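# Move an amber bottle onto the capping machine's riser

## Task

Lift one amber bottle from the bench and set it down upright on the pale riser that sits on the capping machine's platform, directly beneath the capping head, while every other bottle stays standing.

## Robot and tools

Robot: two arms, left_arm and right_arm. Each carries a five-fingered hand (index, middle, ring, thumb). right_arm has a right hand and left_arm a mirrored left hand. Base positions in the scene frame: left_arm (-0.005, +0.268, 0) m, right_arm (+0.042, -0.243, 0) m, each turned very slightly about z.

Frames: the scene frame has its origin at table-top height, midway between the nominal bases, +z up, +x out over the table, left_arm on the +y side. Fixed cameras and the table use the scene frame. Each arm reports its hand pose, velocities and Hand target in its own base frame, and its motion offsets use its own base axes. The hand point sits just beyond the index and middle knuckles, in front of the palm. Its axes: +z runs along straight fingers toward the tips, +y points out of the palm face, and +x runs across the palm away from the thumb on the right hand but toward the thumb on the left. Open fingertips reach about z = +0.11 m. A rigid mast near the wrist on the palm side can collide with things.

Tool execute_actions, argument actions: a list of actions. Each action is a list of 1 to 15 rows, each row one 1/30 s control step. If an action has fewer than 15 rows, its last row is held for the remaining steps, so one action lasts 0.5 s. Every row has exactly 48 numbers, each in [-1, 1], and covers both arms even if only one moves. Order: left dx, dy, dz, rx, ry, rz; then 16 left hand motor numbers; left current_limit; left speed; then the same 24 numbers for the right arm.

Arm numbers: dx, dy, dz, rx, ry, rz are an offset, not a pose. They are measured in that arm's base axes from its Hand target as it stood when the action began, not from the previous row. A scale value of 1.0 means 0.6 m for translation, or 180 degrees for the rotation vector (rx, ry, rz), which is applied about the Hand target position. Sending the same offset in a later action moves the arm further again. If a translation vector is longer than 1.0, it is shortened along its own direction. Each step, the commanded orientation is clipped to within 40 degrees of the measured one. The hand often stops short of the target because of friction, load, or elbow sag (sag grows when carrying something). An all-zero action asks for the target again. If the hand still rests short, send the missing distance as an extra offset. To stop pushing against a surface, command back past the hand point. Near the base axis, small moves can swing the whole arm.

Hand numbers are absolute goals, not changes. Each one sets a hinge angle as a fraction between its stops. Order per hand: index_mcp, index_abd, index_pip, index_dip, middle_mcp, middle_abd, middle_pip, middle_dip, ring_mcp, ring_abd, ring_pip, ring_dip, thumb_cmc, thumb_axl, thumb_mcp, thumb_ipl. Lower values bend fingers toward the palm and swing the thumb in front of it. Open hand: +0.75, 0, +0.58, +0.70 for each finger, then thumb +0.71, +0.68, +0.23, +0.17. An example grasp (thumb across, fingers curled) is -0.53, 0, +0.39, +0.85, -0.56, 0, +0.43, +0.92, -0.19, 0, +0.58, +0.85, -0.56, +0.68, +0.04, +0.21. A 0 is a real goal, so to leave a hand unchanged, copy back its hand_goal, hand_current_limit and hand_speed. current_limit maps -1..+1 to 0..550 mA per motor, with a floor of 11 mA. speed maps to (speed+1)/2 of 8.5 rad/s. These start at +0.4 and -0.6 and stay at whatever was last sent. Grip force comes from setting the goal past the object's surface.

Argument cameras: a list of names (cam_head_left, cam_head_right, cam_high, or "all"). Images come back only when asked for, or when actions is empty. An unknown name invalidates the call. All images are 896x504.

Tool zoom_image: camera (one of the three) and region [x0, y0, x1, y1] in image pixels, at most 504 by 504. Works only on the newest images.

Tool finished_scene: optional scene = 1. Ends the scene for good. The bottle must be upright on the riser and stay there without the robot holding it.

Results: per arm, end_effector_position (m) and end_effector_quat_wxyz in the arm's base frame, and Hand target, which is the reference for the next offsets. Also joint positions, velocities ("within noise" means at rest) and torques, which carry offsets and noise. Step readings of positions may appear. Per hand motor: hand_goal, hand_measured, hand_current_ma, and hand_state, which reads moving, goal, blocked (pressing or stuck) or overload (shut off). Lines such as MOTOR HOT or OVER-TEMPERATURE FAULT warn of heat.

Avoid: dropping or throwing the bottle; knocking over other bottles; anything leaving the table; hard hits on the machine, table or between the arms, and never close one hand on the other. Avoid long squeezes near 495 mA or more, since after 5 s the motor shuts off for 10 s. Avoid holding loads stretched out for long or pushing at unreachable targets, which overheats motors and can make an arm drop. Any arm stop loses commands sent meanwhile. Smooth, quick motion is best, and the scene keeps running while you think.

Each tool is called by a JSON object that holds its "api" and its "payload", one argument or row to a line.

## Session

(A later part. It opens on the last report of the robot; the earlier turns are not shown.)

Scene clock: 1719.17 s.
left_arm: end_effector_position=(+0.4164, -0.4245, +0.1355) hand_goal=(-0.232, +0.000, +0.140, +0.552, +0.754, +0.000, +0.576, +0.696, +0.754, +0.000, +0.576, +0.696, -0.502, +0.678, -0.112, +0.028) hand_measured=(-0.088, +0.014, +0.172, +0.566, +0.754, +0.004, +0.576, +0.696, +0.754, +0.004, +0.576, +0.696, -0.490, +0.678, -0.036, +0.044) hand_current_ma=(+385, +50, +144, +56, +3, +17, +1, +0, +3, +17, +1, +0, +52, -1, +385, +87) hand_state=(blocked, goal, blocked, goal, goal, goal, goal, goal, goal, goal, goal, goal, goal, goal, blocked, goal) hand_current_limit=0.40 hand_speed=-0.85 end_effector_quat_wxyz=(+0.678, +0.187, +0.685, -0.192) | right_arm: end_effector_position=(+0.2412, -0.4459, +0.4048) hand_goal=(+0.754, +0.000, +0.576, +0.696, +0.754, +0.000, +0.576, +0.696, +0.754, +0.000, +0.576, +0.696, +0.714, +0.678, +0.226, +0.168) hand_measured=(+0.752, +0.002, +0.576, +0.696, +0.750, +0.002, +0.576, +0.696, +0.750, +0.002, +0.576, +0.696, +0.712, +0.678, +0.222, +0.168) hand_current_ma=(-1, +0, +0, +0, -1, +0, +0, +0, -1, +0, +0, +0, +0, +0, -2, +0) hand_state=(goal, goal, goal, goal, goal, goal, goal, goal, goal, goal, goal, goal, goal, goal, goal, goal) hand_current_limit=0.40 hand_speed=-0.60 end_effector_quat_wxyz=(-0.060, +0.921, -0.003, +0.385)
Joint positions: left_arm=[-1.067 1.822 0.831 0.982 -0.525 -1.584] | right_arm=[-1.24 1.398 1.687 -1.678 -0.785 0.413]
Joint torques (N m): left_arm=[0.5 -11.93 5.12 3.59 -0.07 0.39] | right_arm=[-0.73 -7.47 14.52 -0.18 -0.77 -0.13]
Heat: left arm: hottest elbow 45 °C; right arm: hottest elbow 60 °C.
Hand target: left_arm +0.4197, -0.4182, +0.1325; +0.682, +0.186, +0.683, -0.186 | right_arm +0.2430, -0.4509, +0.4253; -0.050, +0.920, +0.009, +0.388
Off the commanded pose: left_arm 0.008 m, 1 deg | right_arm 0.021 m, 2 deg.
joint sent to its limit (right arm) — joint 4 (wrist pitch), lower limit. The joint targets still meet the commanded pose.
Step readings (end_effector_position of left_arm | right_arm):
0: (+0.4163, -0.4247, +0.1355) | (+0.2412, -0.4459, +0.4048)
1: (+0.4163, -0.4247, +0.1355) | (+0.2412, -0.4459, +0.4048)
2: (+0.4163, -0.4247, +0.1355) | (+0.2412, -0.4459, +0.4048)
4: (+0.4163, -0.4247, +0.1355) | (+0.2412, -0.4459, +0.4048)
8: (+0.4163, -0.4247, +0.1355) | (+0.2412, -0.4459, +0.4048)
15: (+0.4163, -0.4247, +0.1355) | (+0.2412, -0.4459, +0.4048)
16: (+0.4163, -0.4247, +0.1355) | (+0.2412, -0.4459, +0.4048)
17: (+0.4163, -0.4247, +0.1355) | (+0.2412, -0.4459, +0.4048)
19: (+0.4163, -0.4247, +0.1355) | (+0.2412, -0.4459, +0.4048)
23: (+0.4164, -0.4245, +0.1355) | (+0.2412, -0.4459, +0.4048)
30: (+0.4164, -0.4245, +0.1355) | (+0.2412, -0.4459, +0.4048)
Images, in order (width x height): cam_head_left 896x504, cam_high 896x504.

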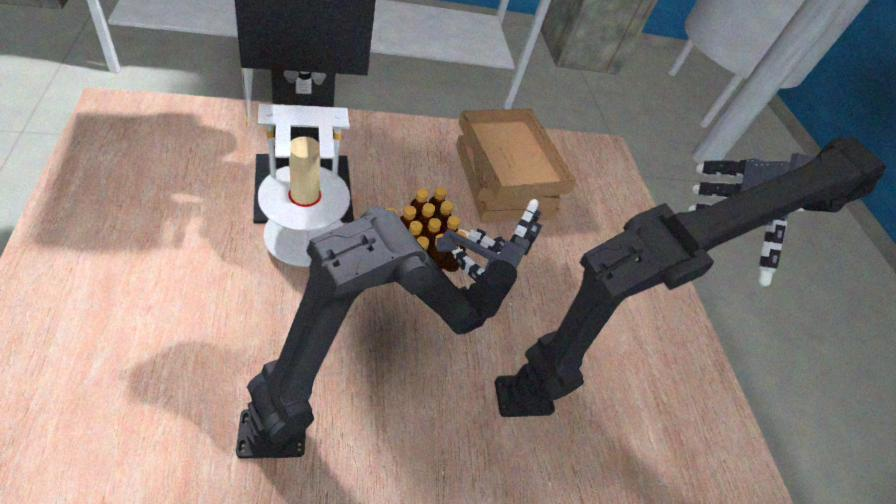

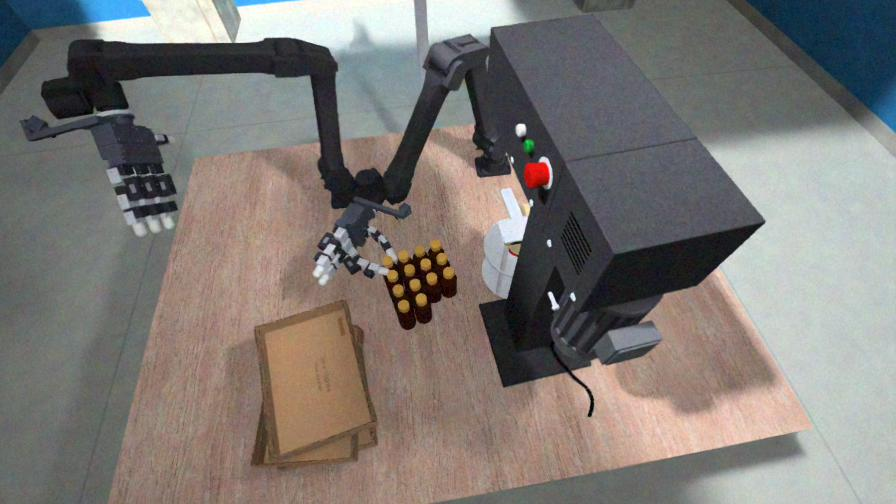

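{"api": "execute_actions", "payload": {
  "actions": [
    [[0,0,0.08,0,0,0,-0.233,0,0.139,0.551,0.754,0,0.576,0.696,0.754,0,0.576,0.696,-0.503,0.678,-0.112,0.027,0.4,-0.85,0,0,0,0,0,0,0.754,0,0.576,0.696,0.754,0,0.576,0.696,0.754,0,0.576,0.696,0.714,0.678,0.226,0.168,0.4,-0.6]],
    [[0,0,0.15,0,0,0,-0.233,0,0.139,0.551,0.754,0,0.576,0.696,0.754,0,0.576,0.696,-0.503,0.678,-0.112,0.027,0.4,-0.85,0,0,0,0,0,0,0.754,0,0.576,0.696,0.754,0,0.576,0.696,0.754,0,0.576,0.696,0.714,0.678,0.226,0.168,0.4,-0.6]]
  ],
  "cameras": ["all"]
}}

{"api": "zoom_image", "payload": {
  "camera": "cam_high",
  "region": [310, 170, 450, 290]
}}

{"api": "zoom_image", "payload": {
  "camera": "cam_head_left",
  "region": [420, 130, 560, 280]
}}

Scene clock: 1730.53 s.
left_arm: end_effector_position=(+0.4086, -0.4103, +0.2452) hand_goal=(-0.232, +0.000, +0.140, +0.552, +0.754, +0.000, +0.576, +0.696, +0.754, +0.000, +0.576, +0.696, -0.502, +0.678, -0.112, +0.028) hand_measured=(-0.192, +0.010, +0.150, +0.556, +0.754, +0.004, +0.576, +0.696, +0.754, +0.004, +0.576, +0.696, -0.482, +0.686, -0.106, +0.032) hand_current_ma=(+185, +36, +44, +15, +3, +16, +1, +0, +3, +16, +1, +0, +85, +37, +34, +19) hand_state=(blocked, goal, goal, goal, goal, goal, goal, goal, goal, goal, goal, goal, goal, goal, goal, goal) hand_current_limit=0.40 hand_speed=-0.85 end_effector_quat_wxyz=(+0.668, +0.195, +0.694, -0.183) | right_arm: end_effector_position=(+0.2412, -0.4459, +0.4048) hand_goal=(+0.754, +0.000, +0.576, +0.696, +0.754, +0.000, +0.576, +0.696, +0.754, +0.000, +0.576, +0.696, +0.714, +0.678, +0.226, +0.168) hand_measured=(+0.752, +0.002, +0.576, +0.696, +0.750, +0.002, +0.576, +0.696, +0.750, +0.002, +0.576, +0.696, +0.712, +0.678, +0.222, +0.168) hand_current_ma=(-1, +0, +0, +0, -1, +0, +0, +0, -1, +0, +0, +0, +0, +0, -2, +0) hand_state=(goal, goal, goal, goal, goal, goal, goal, goal, goal, goal, goal, goal, goal, goal, goal, goal) hand_current_limit=0.40 hand_speed=-0.60 end_effector_quat_wxyz=(-0.060, +0.921, -0.003, +0.385)
Joint positions: left_arm=[-1.067 1.529 0.871 0.613 -0.526 -1.589] | right_arm=[-1.24 1.398 1.687 -1.678 -0.785 0.413]
Joint torques (N m): left_arm=[0.32 -10.99 11.51 2.24 -0.08 0.43] | right_arm=[-0.73 -7.53 14.52 -0.17 -0.76 -0.13]
Heat: left arm: hottest elbow 45 °C; right arm: hottest elbow 60 °C.
Hand target: left_arm +0.4196, -0.4183, +0.2703; +0.682, +0.186, +0.683, -0.186 | right_arm +0.2430, -0.4509, +0.4253; -0.050, +0.920, +0.009, +0.388
Off the commanded pose: left_arm 0.029 m, 2 deg | right_arm 0.021 m, 2 deg.
joint sent to its limit (right arm) — joint 4 (wrist pitch), lower limit. The joint targets still meet the commanded pose.
Step readings (end_effector_position of left_arm | right_arm):
0: (+0.4164, -0.4245, +0.1355) | (+0.2412, -0.4459, +0.4048)
1: (+0.4162, -0.4241, +0.1360) | (+0.2412, -0.4459, +0.4048)
2: (+0.4157, -0.4235, +0.1374) | (+0.2412, -0.4459, +0.4048)
4: (+0.4149, -0.4223, +0.1449) | (+0.2412, -0.4459, +0.4048)
8: (+0.4142, -0.4209, +0.1653) | (+0.2412, -0.4459, +0.4048)
15: (+0.4139, -0.4205, +0.1680) | (+0.2412, -0.4459, +0.4048)
16: (+0.4134, -0.4197, +0.1687) | (+0.2412, -0.4459, +0.4048)
17: (+0.4116, -0.4168, +0.1699) | (+0.2412, -0.4459, +0.4048)
19: (+0.4084, -0.4113, +0.1853) | (+0.2412, -0.4459, +0.4048)
23: (+0.4054, -0.4048, +0.2344) | (+0.2412, -0.4459, +0.4048)
30: (+0.4081, -0.4096, +0.2504) | (+0.2412, -0.4459, +0.4048)

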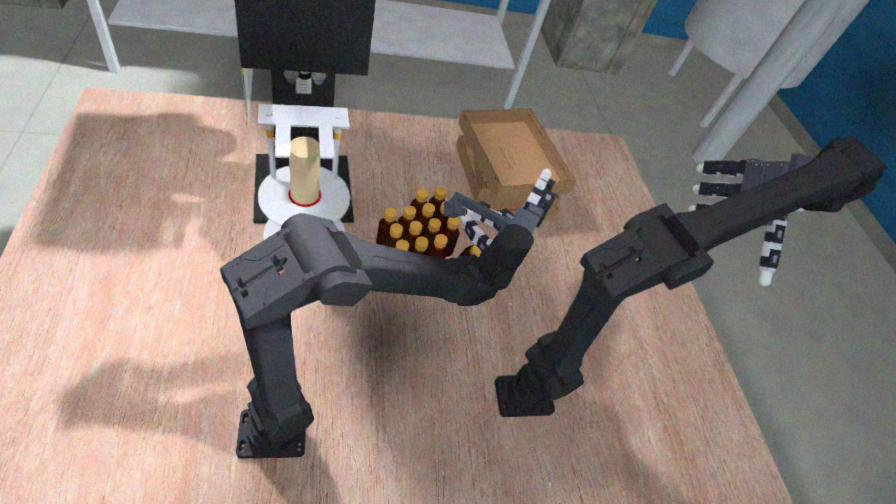

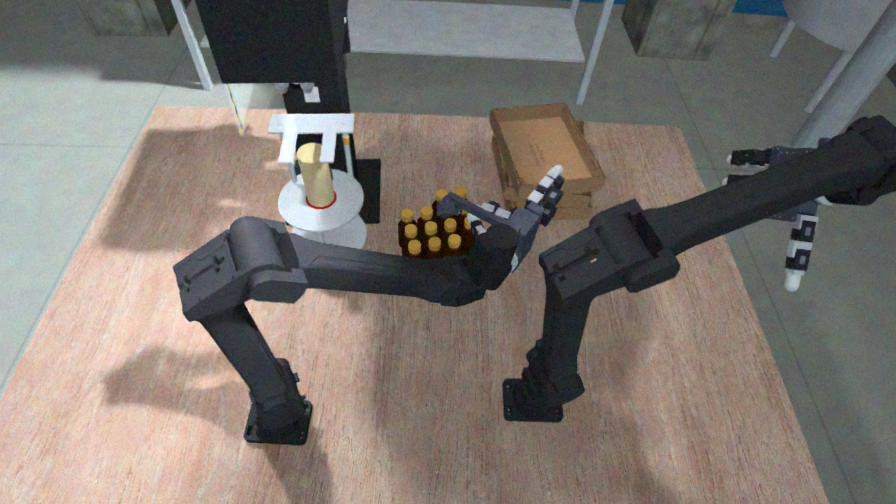

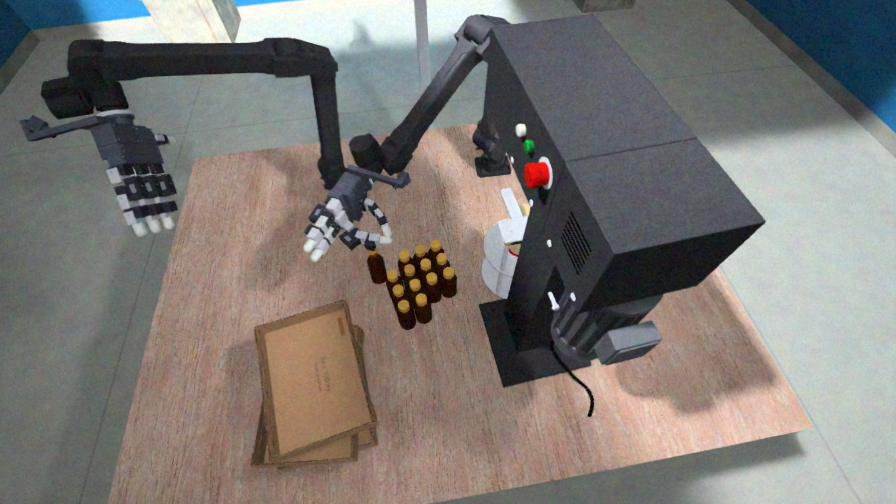

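Scaled by 3.600 from the camera's 896x504 image, which has a finer 1280x720 frame.

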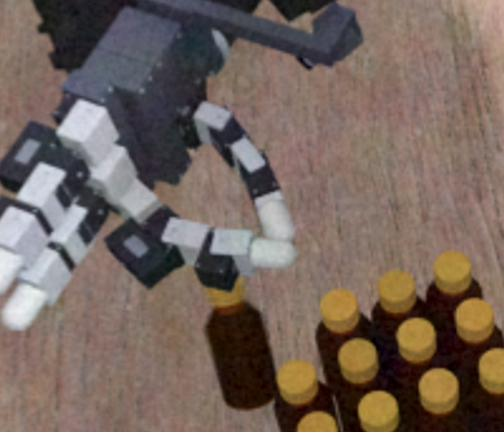

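Scaled by 3.360 from the camera's 896x504 image, which has a finer 1280x720 frame.

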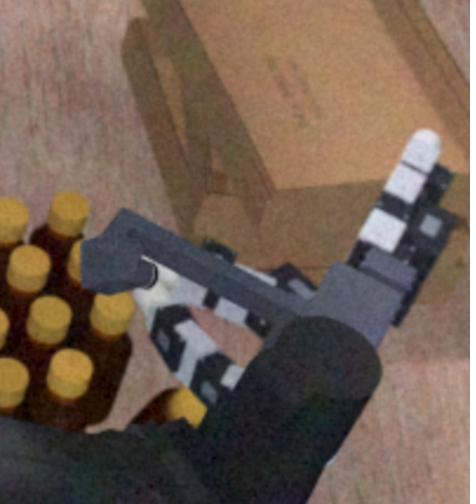

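{"api": "execute_actions", "payload": {
  "actions": [
    [[-0.179,-0.108,-0.035,0,0,-0.1778,0.2055,0,0.139,0.551,0.2055,0,0.139,0.551,0.754,0,0.576,0.696,-0.543,0.678,0.281,0.027,0.4,-0.6,0,0,0,0,0,0,0.754,0,0.576,0.696,0.754,0,0.576,0.696,0.754,0,0.576,0.696,0.714,0.678,0.226,0.168,0.4,-0.6]],
    [[0,0,-0.15,0,0,0,0.2055,0,0.139,0.551,0.2055,0,0.139,0.551,0.754,0,0.576,0.696,-0.543,0.678,0.281,0.027,0.4,-0.6,0,0,0,0,0,0,0.754,0,0.576,0.696,0.754,0,0.576,0.696,0.754,0,0.576,0.696,0.714,0.678,0.226,0.168,0.4,-0.6]]
  ],
  "cameras": ["all"]
}}

{"api": "zoom_image", "payload": {
  "camera": "cam_high",
  "region": [310, 170, 450, 290]
}}

{"api": "zoom_image", "payload": {
  "camera": "cam_head_left",
  "region": [410, 190, 570, 340]
}}

{"api": "zoom_image", "payload": {
  "camera": "cam_head_right",
  "region": [410, 190, 570, 340]
}}

Scene clock: 1890.87 s.
left_arm: end_effector_position=(+0.3050, -0.4850, +0.1456) hand_goal=(+0.206, +0.000, +0.140, +0.552, +0.206, +0.000, +0.140, +0.552, +0.754, +0.000, +0.576, +0.696, -0.542, +0.678, +0.282, +0.028) hand_measured=(+0.204, +0.004, +0.142, +0.554, +0.208, +0.004, +0.142, +0.554, +0.756, +0.004, +0.574, +0.696, -0.530, +0.680, +0.280, +0.030) hand_current_ma=(-5, +17, +11, +10, +9, +16, +10, +10, +8, +15, -4, +0, +54, +10, -10, +9) hand_state=(goal, goal, goal, goal, goal, goal, goal, goal, goal, goal, goal, goal, goal, goal, goal, goal) hand_current_limit=0.40 hand_speed=-0.60 end_effector_quat_wxyz=(+0.589, +0.374, +0.616, -0.367) | right_arm: end_effector_position=(+0.2412, -0.4459, +0.4048) hand_goal=(+0.754, +0.000, +0.576, +0.696, +0.754, +0.000, +0.576, +0.696, +0.754, +0.000, +0.576, +0.696, +0.714, +0.678, +0.226, +0.168) hand_measured=(+0.752, +0.002, +0.576, +0.696, +0.750, +0.002, +0.576, +0.696, +0.750, +0.002, +0.576, +0.696, +0.712, +0.678, +0.222, +0.168) hand_current_ma=(-1, +0, +0, +0, -1, +0, +0, +0, -1, +0, +0, +0, +0, +0, -2, +0) hand_state=(goal, goal, goal, goal, goal, goal, goal, goal, goal, goal, goal, goal, goal, goal, goal, goal) hand_current_limit=0.40 hand_speed=-0.60 end_effector_quat_wxyz=(-0.060, +0.921, -0.003, +0.385)
Joint positions: left_arm=[-1.18 1.656 0.646 0.971 -0.077 -1.584] | right_arm=[-1.24 1.398 1.687 -1.678 -0.785 0.413]
Joint torques (N m): left_arm=[0.56 -11.16 6.13 3.75 -0.07 0.45] | right_arm=[-0.79 -7.59 14.52 -0.17 -0.76 -0.13]
Heat: left arm: hottest elbow 54 °C; right arm: hottest elbow 61 °C.
Hand target: left_arm +0.3122, -0.4831, +0.1593; +0.604, +0.367, +0.605, -0.367 | right_arm +0.2430, -0.4509, +0.4253; -0.050, +0.920, +0.009, +0.388
Off the commanded pose: left_arm 0.016 m, 2 deg | right_arm 0.021 m, 2 deg.
joint sent to its limit (right arm) — joint 4 (wrist pitch), lower limit. The joint targets still meet the commanded pose.
Step readings (end_effector_position of left_arm | right_arm):
0: (+0.4087, -0.4103, +0.2453) | (+0.2412, -0.4459, +0.4048)
1: (+0.4012, -0.4291, +0.2420) | (+0.2412, -0.4459, +0.4048)
2: (+0.3863, -0.4480, +0.2387) | (+0.2412, -0.4459, +0.4048)
4: (+0.3415, -0.4698, +0.2328) | (+0.2412, -0.4459, +0.4048)
8: (+0.2990, -0.4906, +0.2389) | (+0.2412, -0.4459, +0.4048)
15: (+0.3042, -0.4869, +0.2403) | (+0.2412, -0.4459, +0.4048)
16: (+0.3051, -0.4857, +0.2384) | (+0.2412, -0.4459, +0.4048)
17: (+0.3051, -0.4853, +0.2380) | (+0.2412, -0.4459, +0.4048)
19: (+0.3051, -0.4851, +0.2123) | (+0.2412, -0.4459, +0.4048)
23: (+0.3051, -0.4853, +0.1458) | (+0.2412, -0.4459, +0.4048)
30: (+0.3050, -0.4849, +0.1394) | (+0.2412, -0.4459, +0.4048)

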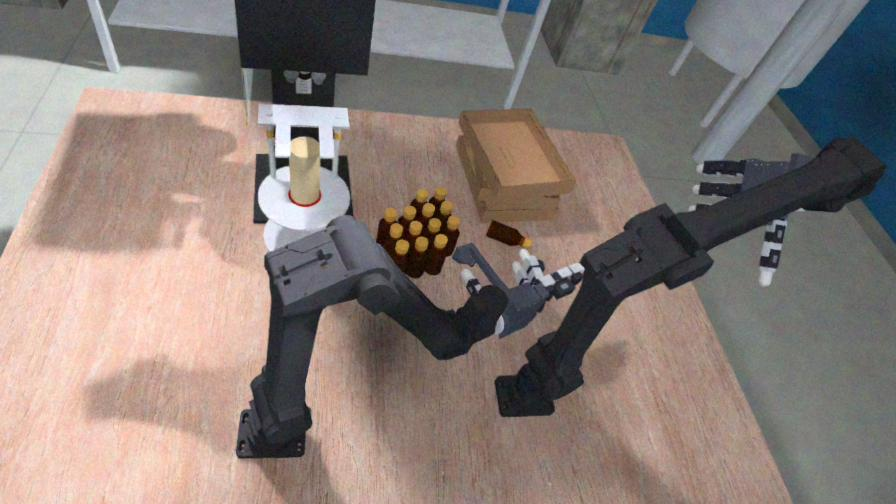

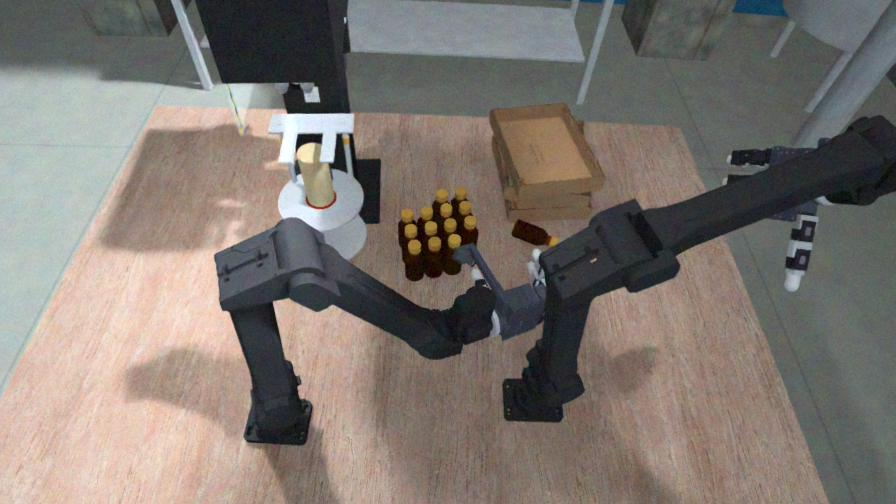

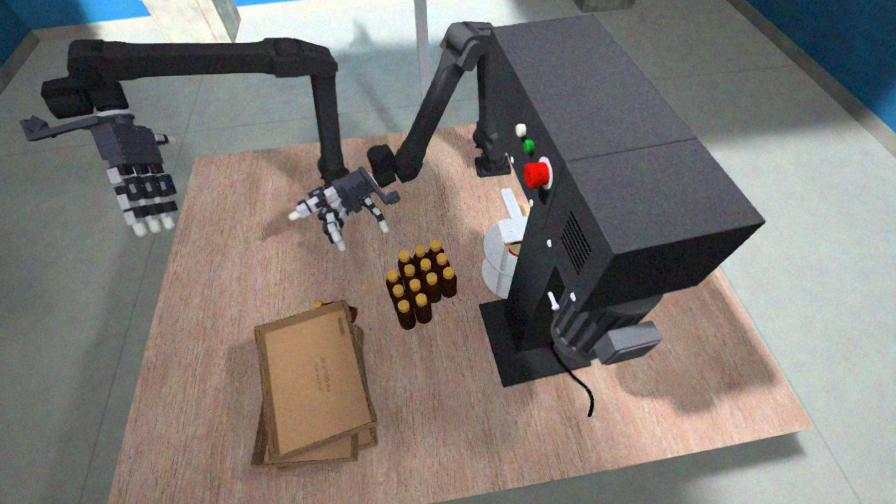

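Scaled by 3.600 from the camera's 896x504 image, which has a finer 1280x720 frame.

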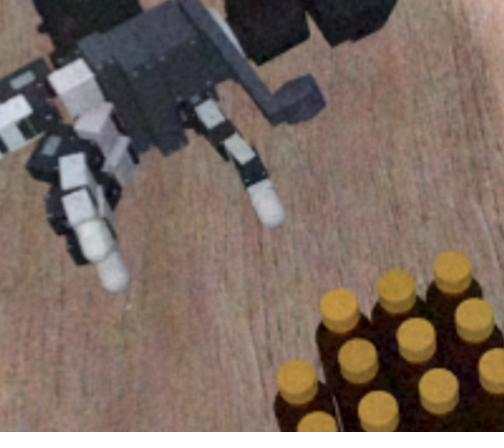

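Scaled by 3.150 from the camera's 896x504 image, which has a finer 1280x720 frame.

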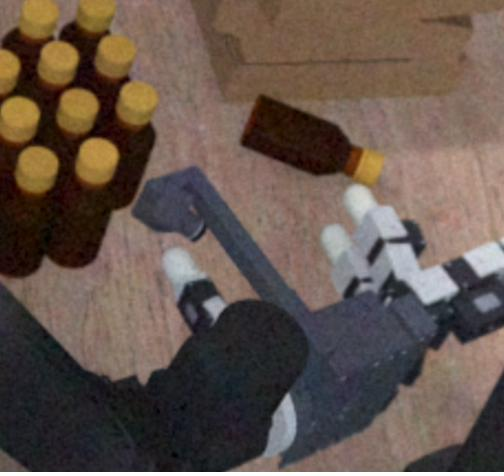

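Scaled by 3.150 from the camera's 896x504 image, which has a finer 1280x720 frame.

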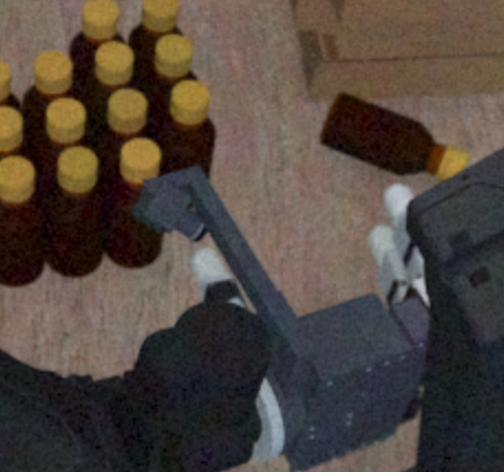

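{"api": "execute_actions", "payload": {
  "actions": [
    [[0.15,-0.117,0.1,0,0,0.1667,0.2055,0,0.139,0.551,0.754,0,-0.8,-0.8,0.754,0,-0.8,-0.8,-0.503,0.678,0.2247,0.027,0.4,-0.6,0,0,0,0,0,0,0.754,0,0.576,0.696,0.754,0,0.576,0.696,0.754,0,0.576,0.696,0.714,0.678,0.226,0.168,0.4,-0.6]],
    [[0.148,-0.183,-0.033,-0.1108,0.0536,0.0739,0.2055,0,0.139,0.551,0.754,0,-0.8,-0.8,0.754,0,-0.8,-0.8,-0.503,0.678,0.2247,0.027,0.4,-0.6,0,0,0,0,0,0,0.754,0,0.576,0.696,0.754,0,0.576,0.696,0.754,0,0.576,0.696,0.714,0.678,0.226,0.168,0.4,-0.6]]
  ],
  "cameras": ["all"]
}}

{"api": "zoom_image", "payload": {
  "camera": "cam_head_left",
  "region": [450, 170, 610, 330]
}}

{"api": "zoom_image", "payload": {
  "camera": "cam_high",
  "region": [240, 200, 400, 360]
}}

Scene clock: 2019.33 s.
left_arm: end_effector_position=(+0.4824, -0.6521, +0.1644) hand_goal=(+0.206, +0.000, +0.140, +0.552, +0.754, +0.000, -0.800, -0.800, +0.754, +0.000, -0.800, -0.800, -0.502, +0.678, +0.224, +0.028) hand_measured=(+0.206, +0.004, +0.140, +0.554, +0.752, +0.004, -0.796, -0.798, +0.752, +0.004, -0.798, -0.798, -0.494, +0.680, +0.224, +0.028) hand_current_ma=(+1, +17, -2, +8, -7, +16, +13, +10, -8, +17, +11, +10, +31, +10, +3, +5) hand_state=(goal, goal, goal, goal, goal, goal, goal, goal, goal, goal, goal, goal, goal, goal, goal, goal) hand_current_limit=0.40 hand_speed=-0.60 end_effector_quat_wxyz=(+0.655, +0.005, +0.721, -0.226) | right_arm: end_effector_position=(+0.2412, -0.4459, +0.4048) hand_goal=(+0.754, +0.000, +0.576, +0.696, +0.754, +0.000, +0.576, +0.696, +0.754, +0.000, +0.576, +0.696, +0.714, +0.678, +0.226, +0.168) hand_measured=(+0.752, +0.002, +0.576, +0.696, +0.750, +0.002, +0.576, +0.696, +0.750, +0.002, +0.576, +0.696, +0.712, +0.678, +0.222, +0.168) hand_current_ma=(-1, +0, +0, +0, -1, +0, +0, +0, -1, +0, +0, +0, +0, +0, -2, +0) hand_state=(goal, goal, goal, goal, goal, goal, goal, goal, goal, goal, goal, goal, goal, goal, goal, goal) hand_current_limit=0.40 hand_speed=-0.60 end_effector_quat_wxyz=(-0.060, +0.921, -0.003, +0.385)
Joint positions: left_arm=[-1.151 2.232 1.789 0.385 -0.81 -1.938] | right_arm=[-1.24 1.398 1.687 -1.678 -0.785 0.413]
Joint torques (N m): left_arm=[0.09 -21.25 12.86 1.57 -0.14 0.11] | right_arm=[-0.73 -7.53 14.5 -0.17 -0.76 -0.13]
Heat: left arm: hottest elbow 47 °C; right arm: hottest elbow 62 °C.
Hand target: left_arm +0.4912, -0.6629, +0.1996; +0.662, -0.019, +0.707, -0.248 | right_arm +0.2430, -0.4509, +0.4253; -0.050, +0.920, +0.009, +0.388
Off the commanded pose: left_arm 0.038 m, 4 deg | right_arm 0.021 m, 2 deg.
joint sent to its limit (right arm) — joint 4 (wrist pitch), lower limit. The joint targets still meet the commanded pose.
Step readings (end_effector_position of left_arm | right_arm):
0: (+0.3050, -0.4850, +0.1456) | (+0.2412, -0.4459, +0.4048)
1: (+0.3191, -0.4723, +0.1484) | (+0.2412, -0.4459, +0.4048)
2: (+0.3338, -0.4620, +0.1535) | (+0.2412, -0.4459, +0.4048)
4: (+0.3630, -0.4792, +0.1772) | (+0.2412, -0.4459, +0.4048)
8: (+0.3936, -0.5429, +0.2247) | (+0.2412, -0.4459, +0.4048)
15: (+0.3973, -0.5504, +0.2257) | (+0.2412, -0.4459, +0.4048)
16: (+0.4024, -0.5506, +0.2212) | (+0.2412, -0.4459, +0.4048)
17: (+0.4109, -0.5639, +0.2213) | (+0.2412, -0.4459, +0.4048)
19: (+0.4396, -0.6078, +0.2192) | (+0.2412, -0.4459, +0.4048)
23: (+0.4739, -0.6523, +0.1940) | (+0.2412, -0.4459, +0.4048)
30: (+0.4820, -0.6493, +0.1622) | (+0.2412, -0.4459, +0.4048)

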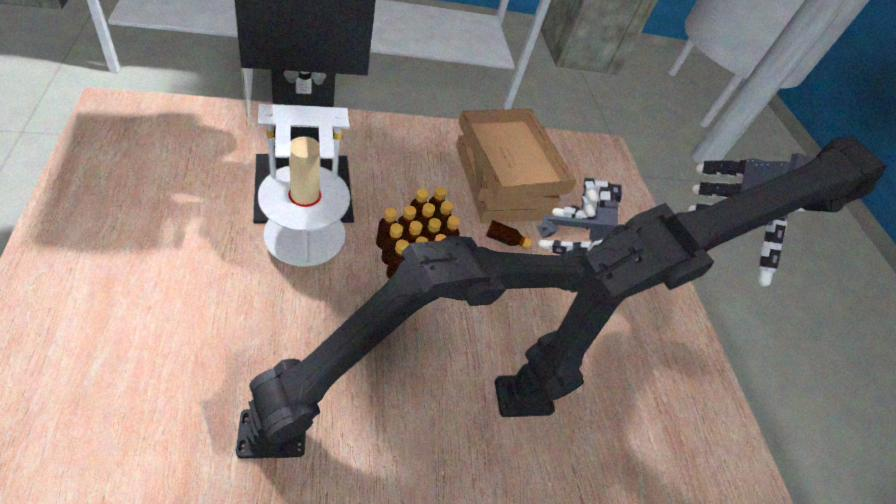

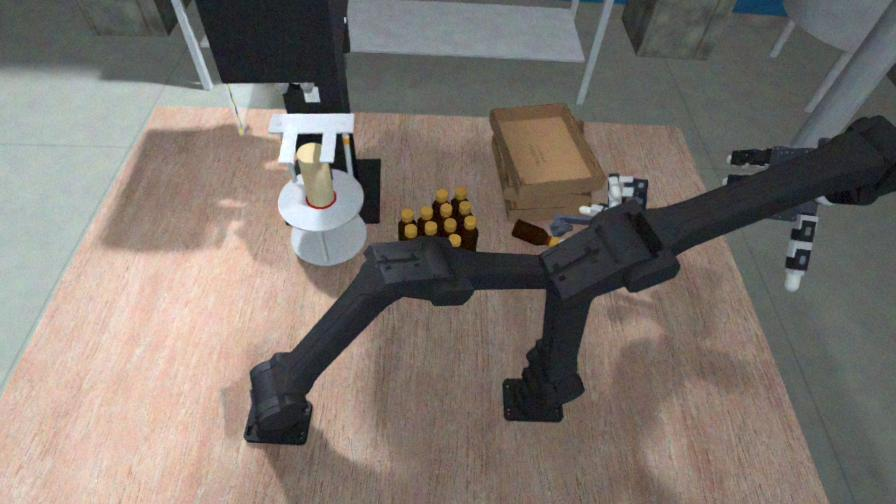

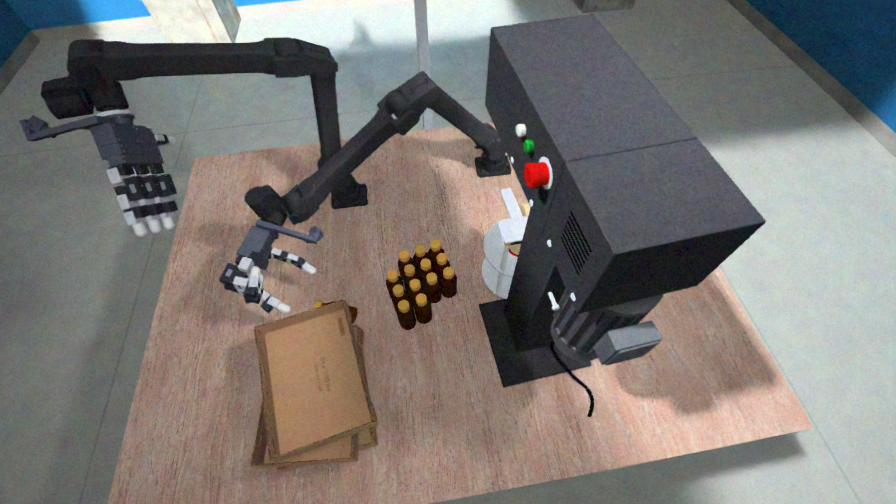

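Scaled by 3.150 from the camera's 896x504 image, which has a finer 1280x720 frame.

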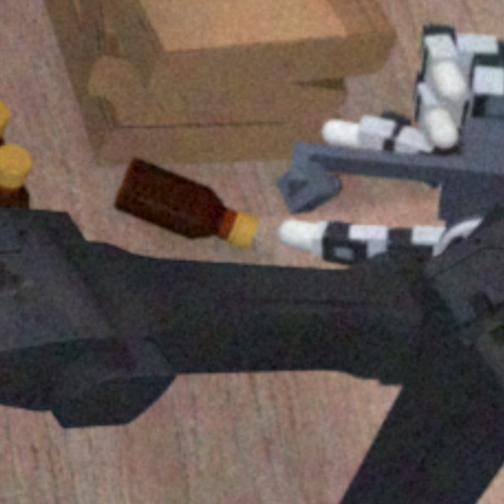

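Scaled by 3.150 from the camera's 896x504 image, which has a finer 1280x720 frame.

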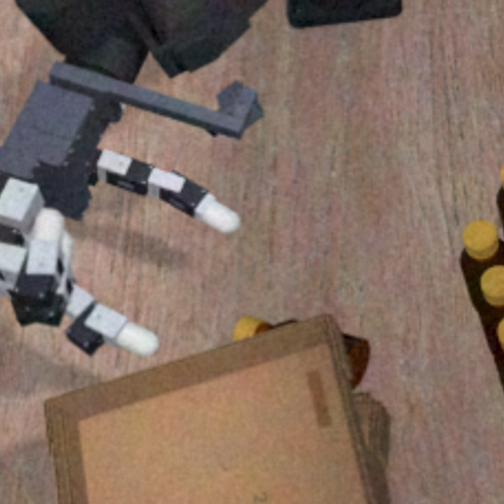

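{"api": "execute_actions", "payload": {
  "actions": [
    [[0,0,-0.075,0,0,0,0.2055,0,0.139,0.551,0.754,0,-0.8,-0.8,0.754,0,-0.8,-0.8,-0.503,0.678,0.2247,0.027,0.4,-0.6,0,0,0,0,0,0,0.754,0,0.576,0.696,0.754,0,0.576,0.696,0.754,0,0.576,0.696,0.714,0.678,0.226,0.168,0.4,-0.6]],
    [[0.032,0.046,-0.05,0,0,0,0.2055,0,0.139,0.551,0.754,0,-0.8,-0.8,0.754,0,-0.8,-0.8,-0.503,0.678,0.2247,0.027,0.4,-0.6,0,0,0,0,0,0,0.754,0,0.576,0.696,0.754,0,0.576,0.696,0.754,0,0.576,0.696,0.714,0.678,0.226,0.168,0.4,-0.6]]
  ],
  "cameras": ["all"]
}}

{"api": "zoom_image", "payload": {
  "camera": "cam_head_left",
  "region": [450, 170, 610, 290]
}}

{"api": "zoom_image", "payload": {
  "camera": "cam_high",
  "region": [250, 220, 390, 340]
}}

Scene clock: 2064.87 s.
left_arm: end_effector_position=(+0.5088, -0.6356, +0.1353) hand_goal=(+0.206, +0.000, +0.140, +0.552, +0.754, +0.000, -0.800, -0.800, +0.754, +0.000, -0.800, -0.800, -0.502, +0.678, +0.224, +0.028) hand_measured=(+0.204, +0.004, +0.140, +0.554, +0.752, +0.004, -0.796, -0.798, +0.752, +0.004, -0.798, -0.798, -0.494, +0.680, +0.224, +0.028) hand_current_ma=(-4, +17, -2, +8, -8, +16, +12, +10, -9, +17, +11, +10, +31, +10, +3, +5) hand_state=(goal, goal, goal, goal, goal, goal, goal, goal, goal, goal, goal, goal, goal, goal, goal, goal) hand_current_limit=0.40 hand_speed=-0.60 end_effector_quat_wxyz=(+0.663, -0.013, +0.709, -0.242) | right_arm: end_effector_position=(+0.2412, -0.4459, +0.4048) hand_goal=(+0.754, +0.000, +0.576, +0.696, +0.754, +0.000, +0.576, +0.696, +0.754, +0.000, +0.576, +0.696, +0.714, +0.678, +0.226, +0.168) hand_measured=(+0.752, +0.002, +0.576, +0.696, +0.750, +0.002, +0.576, +0.696, +0.750, +0.002, +0.576, +0.696, +0.712, +0.678, +0.222, +0.168) hand_current_ma=(-1, +0, +0, +0, -1, +0, +0, +0, -1, +0, +0, +0, +0, +0, -2, +0) hand_state=(goal, goal, goal, goal, goal, goal, goal, goal, goal, goal, goal, goal, goal, goal, goal, goal) hand_current_limit=0.40 hand_speed=-0.60 end_effector_quat_wxyz=(-0.060, +0.921, -0.003, +0.385)
Joint positions: left_arm=[-1.108 2.265 1.745 0.513 -0.776 -1.943] | right_arm=[-1.24 1.398 1.687 -1.678 -0.785 0.413]
Joint torques (N m): left_arm=[0.03 -19.31 7.66 3.23 0.06 0.1] | right_arm=[-0.73 -7.59 14.52 -0.17 -0.76 -0.13]
Heat: left arm: hottest elbow 51 °C; right arm: hottest elbow 62 °C.
Hand target: left_arm +0.5103, -0.6354, +0.1244; +0.661, -0.019, +0.708, -0.248 | right_arm +0.2430, -0.4509, +0.4253; -0.050, +0.920, +0.009, +0.388
Off the commanded pose: left_arm 0.011 m, 1 deg | right_arm 0.021 m, 2 deg.
joint sent to its limit (right arm) — joint 4 (wrist pitch), lower limit. The joint targets still meet the commanded pose.
Step readings (end_effector_position of left_arm | right_arm):
0: (+0.4823, -0.6521, +0.1643) | (+0.2412, -0.4459, +0.4048)
1: (+0.4825, -0.6525, +0.1637) | (+0.2412, -0.4459, +0.4048)
2: (+0.4829, -0.6533, +0.1635) | (+0.2412, -0.4459, +0.4048)
4: (+0.4832, -0.6542, +0.1607) | (+0.2412, -0.4459, +0.4048)
8: (+0.4835, -0.6548, +0.1503) | (+0.2412, -0.4459, +0.4048)
15: (+0.4835, -0.6550, +0.1438) | (+0.2412, -0.4459, +0.4048)
16: (+0.4847, -0.6557, +0.1433) | (+0.2412, -0.4459, +0.4048)
17: (+0.4854, -0.6571, +0.1427) | (+0.2412, -0.4459, +0.4048)
19: (+0.4885, -0.6534, +0.1392) | (+0.2412, -0.4459, +0.4048)
23: (+0.4987, -0.6431, +0.1346) | (+0.2412, -0.4459, +0.4048)
30: (+0.5088, -0.6355, +0.1353) | (+0.2412, -0.4459, +0.4048)

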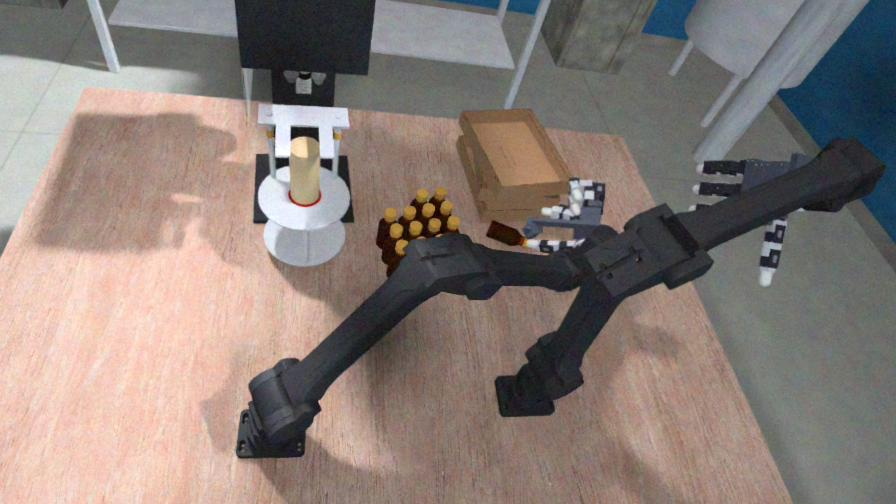

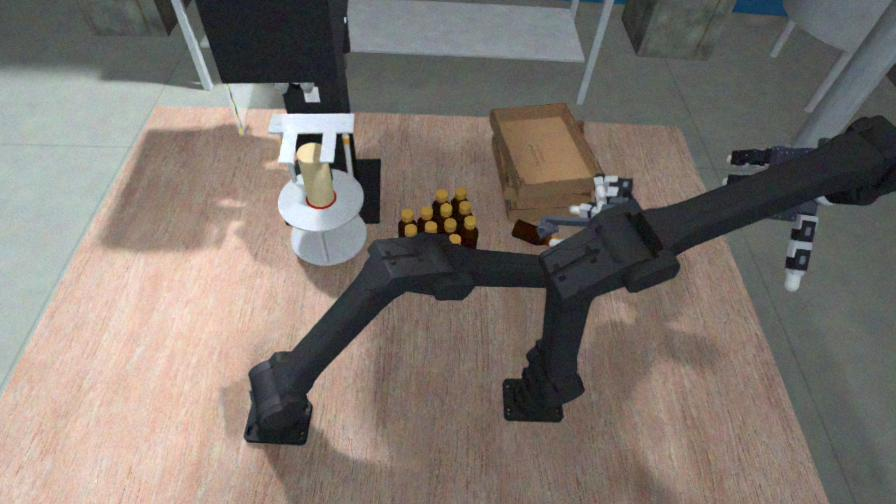

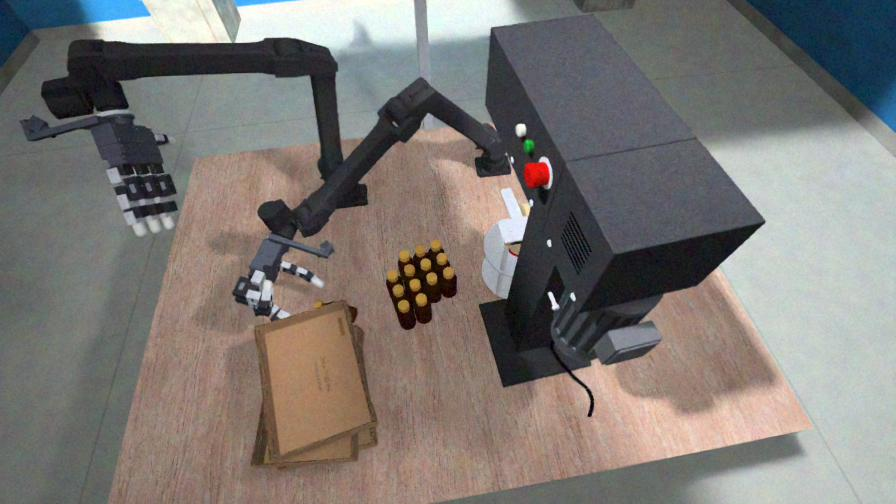

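Scaled by 3.150 from the camera's 896x504 image, which has a finer 1280x720 frame.

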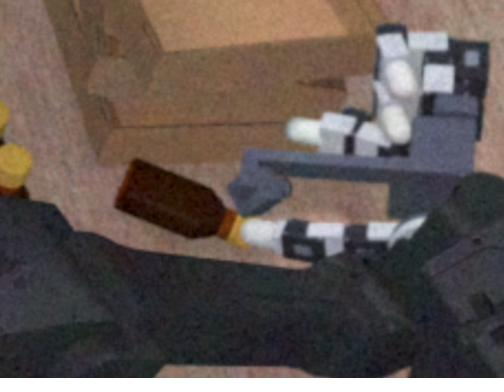

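Scaled by 3.600 from the camera's 896x504 image, which has a finer 1280x720 frame.

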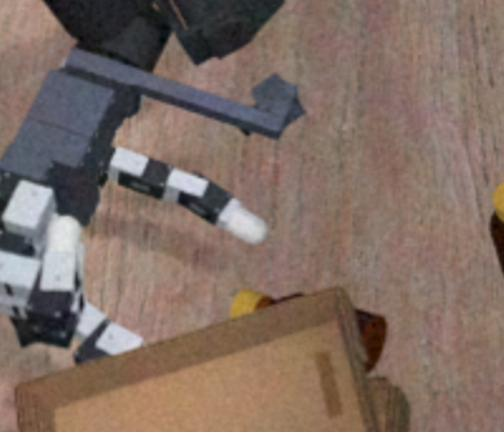

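{"api": "execute_actions", "payload": {
  "actions": [
    [[-0.013,0.022,-0.049,0,0,0,0.2055,0,0.139,0.551,0.754,0,-0.8,-0.8,0.754,0,-0.8,-0.8,-0.503,0.678,0.2247,0.027,0.4,-0.6,0,0,0,0,0,0,0.754,0,0.576,0.696,0.754,0,0.576,0.696,0.754,0,0.576,0.696,0.714,0.678,0.226,0.168,0.4,-0.6]]
  ],
  "cameras": []
}}

Scene clock: 2081.13 s.
left_arm: end_effector_position=(+0.5021, -0.6225, +0.1004) hand_goal=(+0.206, +0.000, +0.140, +0.552, +0.754, +0.000, -0.800, -0.800, +0.754, +0.000, -0.800, -0.800, -0.502, +0.678, +0.224, +0.028) hand_measured=(+0.206, +0.004, +0.140, +0.554, +0.752, +0.004, -0.796, -0.798, +0.752, +0.004, -0.798, -0.798, -0.494, +0.680, +0.224, +0.028) hand_current_ma=(-3, +17, -2, +8, -8, +16, +12, +10, -8, +17, +10, +10, +31, +10, +2, +5) hand_state=(goal, goal, goal, goal, goal, goal, goal, goal, goal, goal, goal, goal, goal, goal, goal, goal) hand_current_limit=0.40 hand_speed=-0.60 end_effector_quat_wxyz=(+0.661, -0.010, +0.711, -0.240) | right_arm: end_effector_position=(+0.2412, -0.4459, +0.4048) hand_goal=(+0.754, +0.000, +0.576, +0.696, +0.754, +0.000, +0.576, +0.696, +0.754, +0.000, +0.576, +0.696, +0.714, +0.678, +0.226, +0.168) hand_measured=(+0.752, +0.002, +0.576, +0.696, +0.750, +0.002, +0.576, +0.696, +0.750, +0.002, +0.576, +0.696, +0.712, +0.678, +0.222, +0.168) hand_current_ma=(-1, +0, +0, +0, -1, +0, +0, +0, -1, +0, +0, +0, +0, +0, -2, +0) hand_state=(goal, goal, goal, goal, goal, goal, goal, goal, goal, goal, goal, goal, goal, goal, goal, goal) hand_current_limit=0.40 hand_speed=-0.60 end_effector_quat_wxyz=(-0.060, +0.921, -0.003, +0.385)
Joint positions: left_arm=[-1.108 2.28 1.671 0.596 -0.774 -1.944] | right_arm=[-1.24 1.398 1.687 -1.678 -0.785 0.413]
Joint torques (N m): left_arm=[-0.15 -19.37 7.34 3.25 -0.06 0.11] | right_arm=[-0.85 -7.53 14.52 -0.16 -0.76 -0.13]
Heat: left arm: hottest elbow 51 °C; right arm: hottest elbow 62 °C.
Hand target: left_arm +0.5025, -0.6222, +0.0951; +0.661, -0.019, +0.707, -0.248 | right_arm +0.2430, -0.4509, +0.4253; -0.050, +0.920, +0.009, +0.388
Off the commanded pose: left_arm 0.005 m, 1 deg | right_arm 0.021 m, 2 deg.
joint sent to its limit (right arm) — joint 4 (wrist pitch), lower limit. The joint targets still meet the commanded pose.
Step readings (end_effector_position of left_arm | right_arm):
0: (+0.5088, -0.6356, +0.1353) | (+0.2412, -0.4459, +0.4048)
1: (+0.5082, -0.6348, +0.1334) | (+0.2412, -0.4459, +0.4048)
2: (+0.5070, -0.6322, +0.1315) | (+0.2412, -0.4459, +0.4048)
4: (+0.5046, -0.6274, +0.1223) | (+0.2412, -0.4459, +0.4048)
8: (+0.5021, -0.6224, +0.1037) | (+0.2412, -0.4459, +0.4048)
15: (+0.5021, -0.6225, +0.1004) | (+0.2412, -0.4459, +0.4048)
No camera images: "cameras" was empty.

{"api": "execute_actions", "payload": {
  "actions": [
    [[0,0,-0.025,0,0,0,0.2055,0,0.139,0.551,0.754,0,-0.8,-0.8,0.754,0,-0.8,-0.8,-0.503,0.678,0.2247,0.027,0.4,-0.6,0,0,0,0,0,0,0.754,0,0.576,0.696,0.754,0,0.576,0.696,0.754,0,0.576,0.696,0.714,0.678,0.226,0.168,0.4,-0.6]]
  ],
  "cameras": ["all"]
}}

{"api": "zoom_image", "payload": {
  "camera": "cam_head_left",
  "region": [470, 190, 590, 280]
}}

{"api": "zoom_image", "payload": {
  "camera": "cam_high",
  "region": [250, 220, 390, 340]
}}

Scene clock: 2089.53 s.
left_arm: end_effector_position=(+0.5026, -0.6234, +0.0957) hand_goal=(+0.206, +0.000, +0.140, +0.552, +0.754, +0.000, -0.800, -0.800, +0.754, +0.000, -0.800, -0.800, -0.502, +0.678, +0.224, +0.028) hand_measured=(+0.206, +0.004, +0.140, +0.554, +0.752, +0.004, -0.796, -0.798, +0.752, +0.004, -0.798, -0.798, -0.494, +0.680, +0.224, +0.028) hand_current_ma=(-3, +17, -2, +8, -8, +16, +12, +10, -8, +17, +10, +10, +31, +10, +2, +5) hand_state=(goal, goal, goal, goal, goal, goal, goal, goal, goal, goal, goal, goal, goal, goal, goal, goal) hand_current_limit=0.40 hand_speed=-0.60 end_effector_quat_wxyz=(+0.663, -0.014, +0.707, -0.245) | right_arm: end_effector_position=(+0.2412, -0.4459, +0.4048) hand_goal=(+0.754, +0.000, +0.576, +0.696, +0.754, +0.000, +0.576, +0.696, +0.754, +0.000, +0.576, +0.696, +0.714, +0.678, +0.226, +0.168) hand_measured=(+0.752, +0.002, +0.576, +0.696, +0.750, +0.002, +0.576, +0.696, +0.750, +0.002, +0.576, +0.696, +0.712, +0.678, +0.222, +0.168) hand_current_ma=(-1, +0, +0, +0, -1, +0, +0, +0, -1, +0, +0, +0, +0, +0, -2, +0) hand_state=(goal, goal, goal, goal, goal, goal, goal, goal, goal, goal, goal, goal, goal, goal, goal, goal) hand_current_limit=0.40 hand_speed=-0.60 end_effector_quat_wxyz=(-0.060, +0.921, -0.003, +0.385)
Joint positions: left_arm=[-1.108 2.291 1.671 0.621 -0.774 -1.944] | right_arm=[-1.24 1.398 1.687 -1.678 -0.785 0.413]
Joint torques (N m): left_arm=[-0.21 -18.61 7.15 3.28 -0.05 0.11] | right_arm=[-0.79 -7.53 14.53 -0.17 -0.76 -0.13]
Heat: left arm: hottest elbow 51 °C; right arm: hottest elbow 62 °C.
Hand target: left_arm +0.5025, -0.6223, +0.0802; +0.662, -0.019, +0.707, -0.248 | right_arm +0.2430, -0.4509, +0.4253; -0.050, +0.920, +0.009, +0.388
Off the commanded pose: left_arm 0.016 m, 1 deg | right_arm 0.021 m, 2 deg.
joint sent to its limit (right arm) — joint 4 (wrist pitch), lower limit. The joint targets still meet the commanded pose.
Step readings (end_effector_position of left_arm | right_arm):
0: (+0.5021, -0.6225, +0.1004) | (+0.2412, -0.4459, +0.4048)
1: (+0.5022, -0.6227, +0.1004) | (+0.2412, -0.4459, +0.4048)
2: (+0.5024, -0.6230, +0.1005) | (+0.2412, -0.4459, +0.4048)
4: (+0.5026, -0.6234, +0.1001) | (+0.2412, -0.4459, +0.4048)
8: (+0.5026, -0.6234, +0.0974) | (+0.2412, -0.4459, +0.4048)
15: (+0.5026, -0.6234, +0.0957) | (+0.2412, -0.4459, +0.4048)

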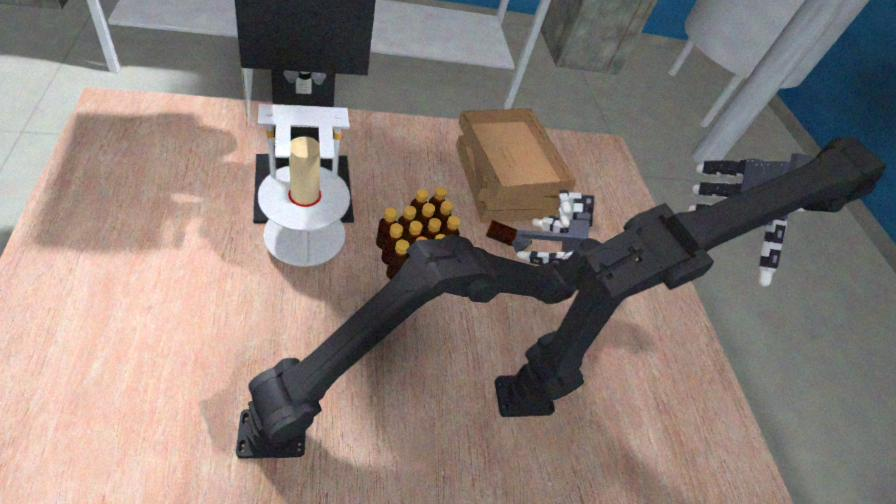

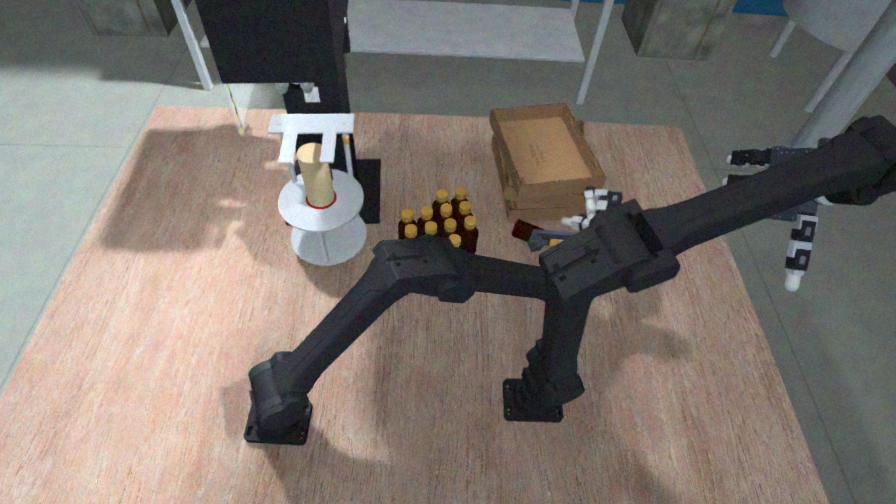

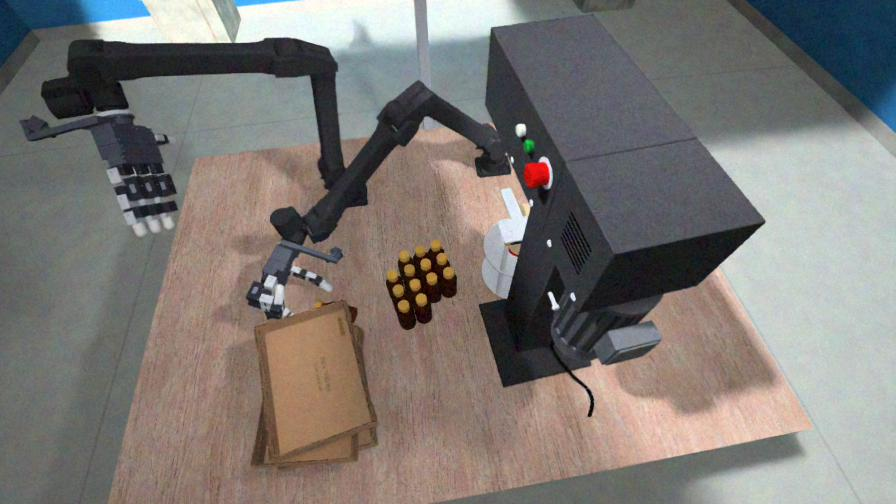

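Scaled by 4.200 from the camera's 896x504 image, which has a finer 1280x720 frame.

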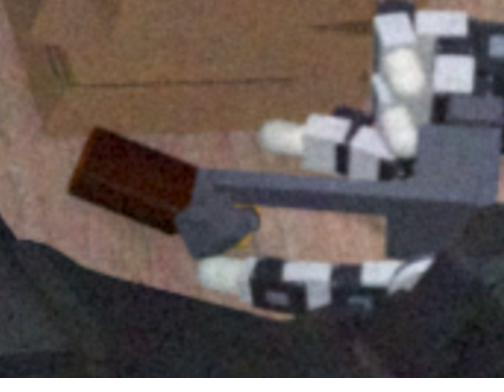

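Scaled by 3.600 from the camera's 896x504 image, which has a finer 1280x720 frame.

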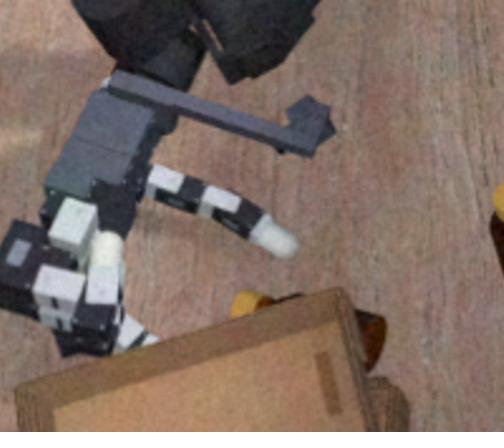

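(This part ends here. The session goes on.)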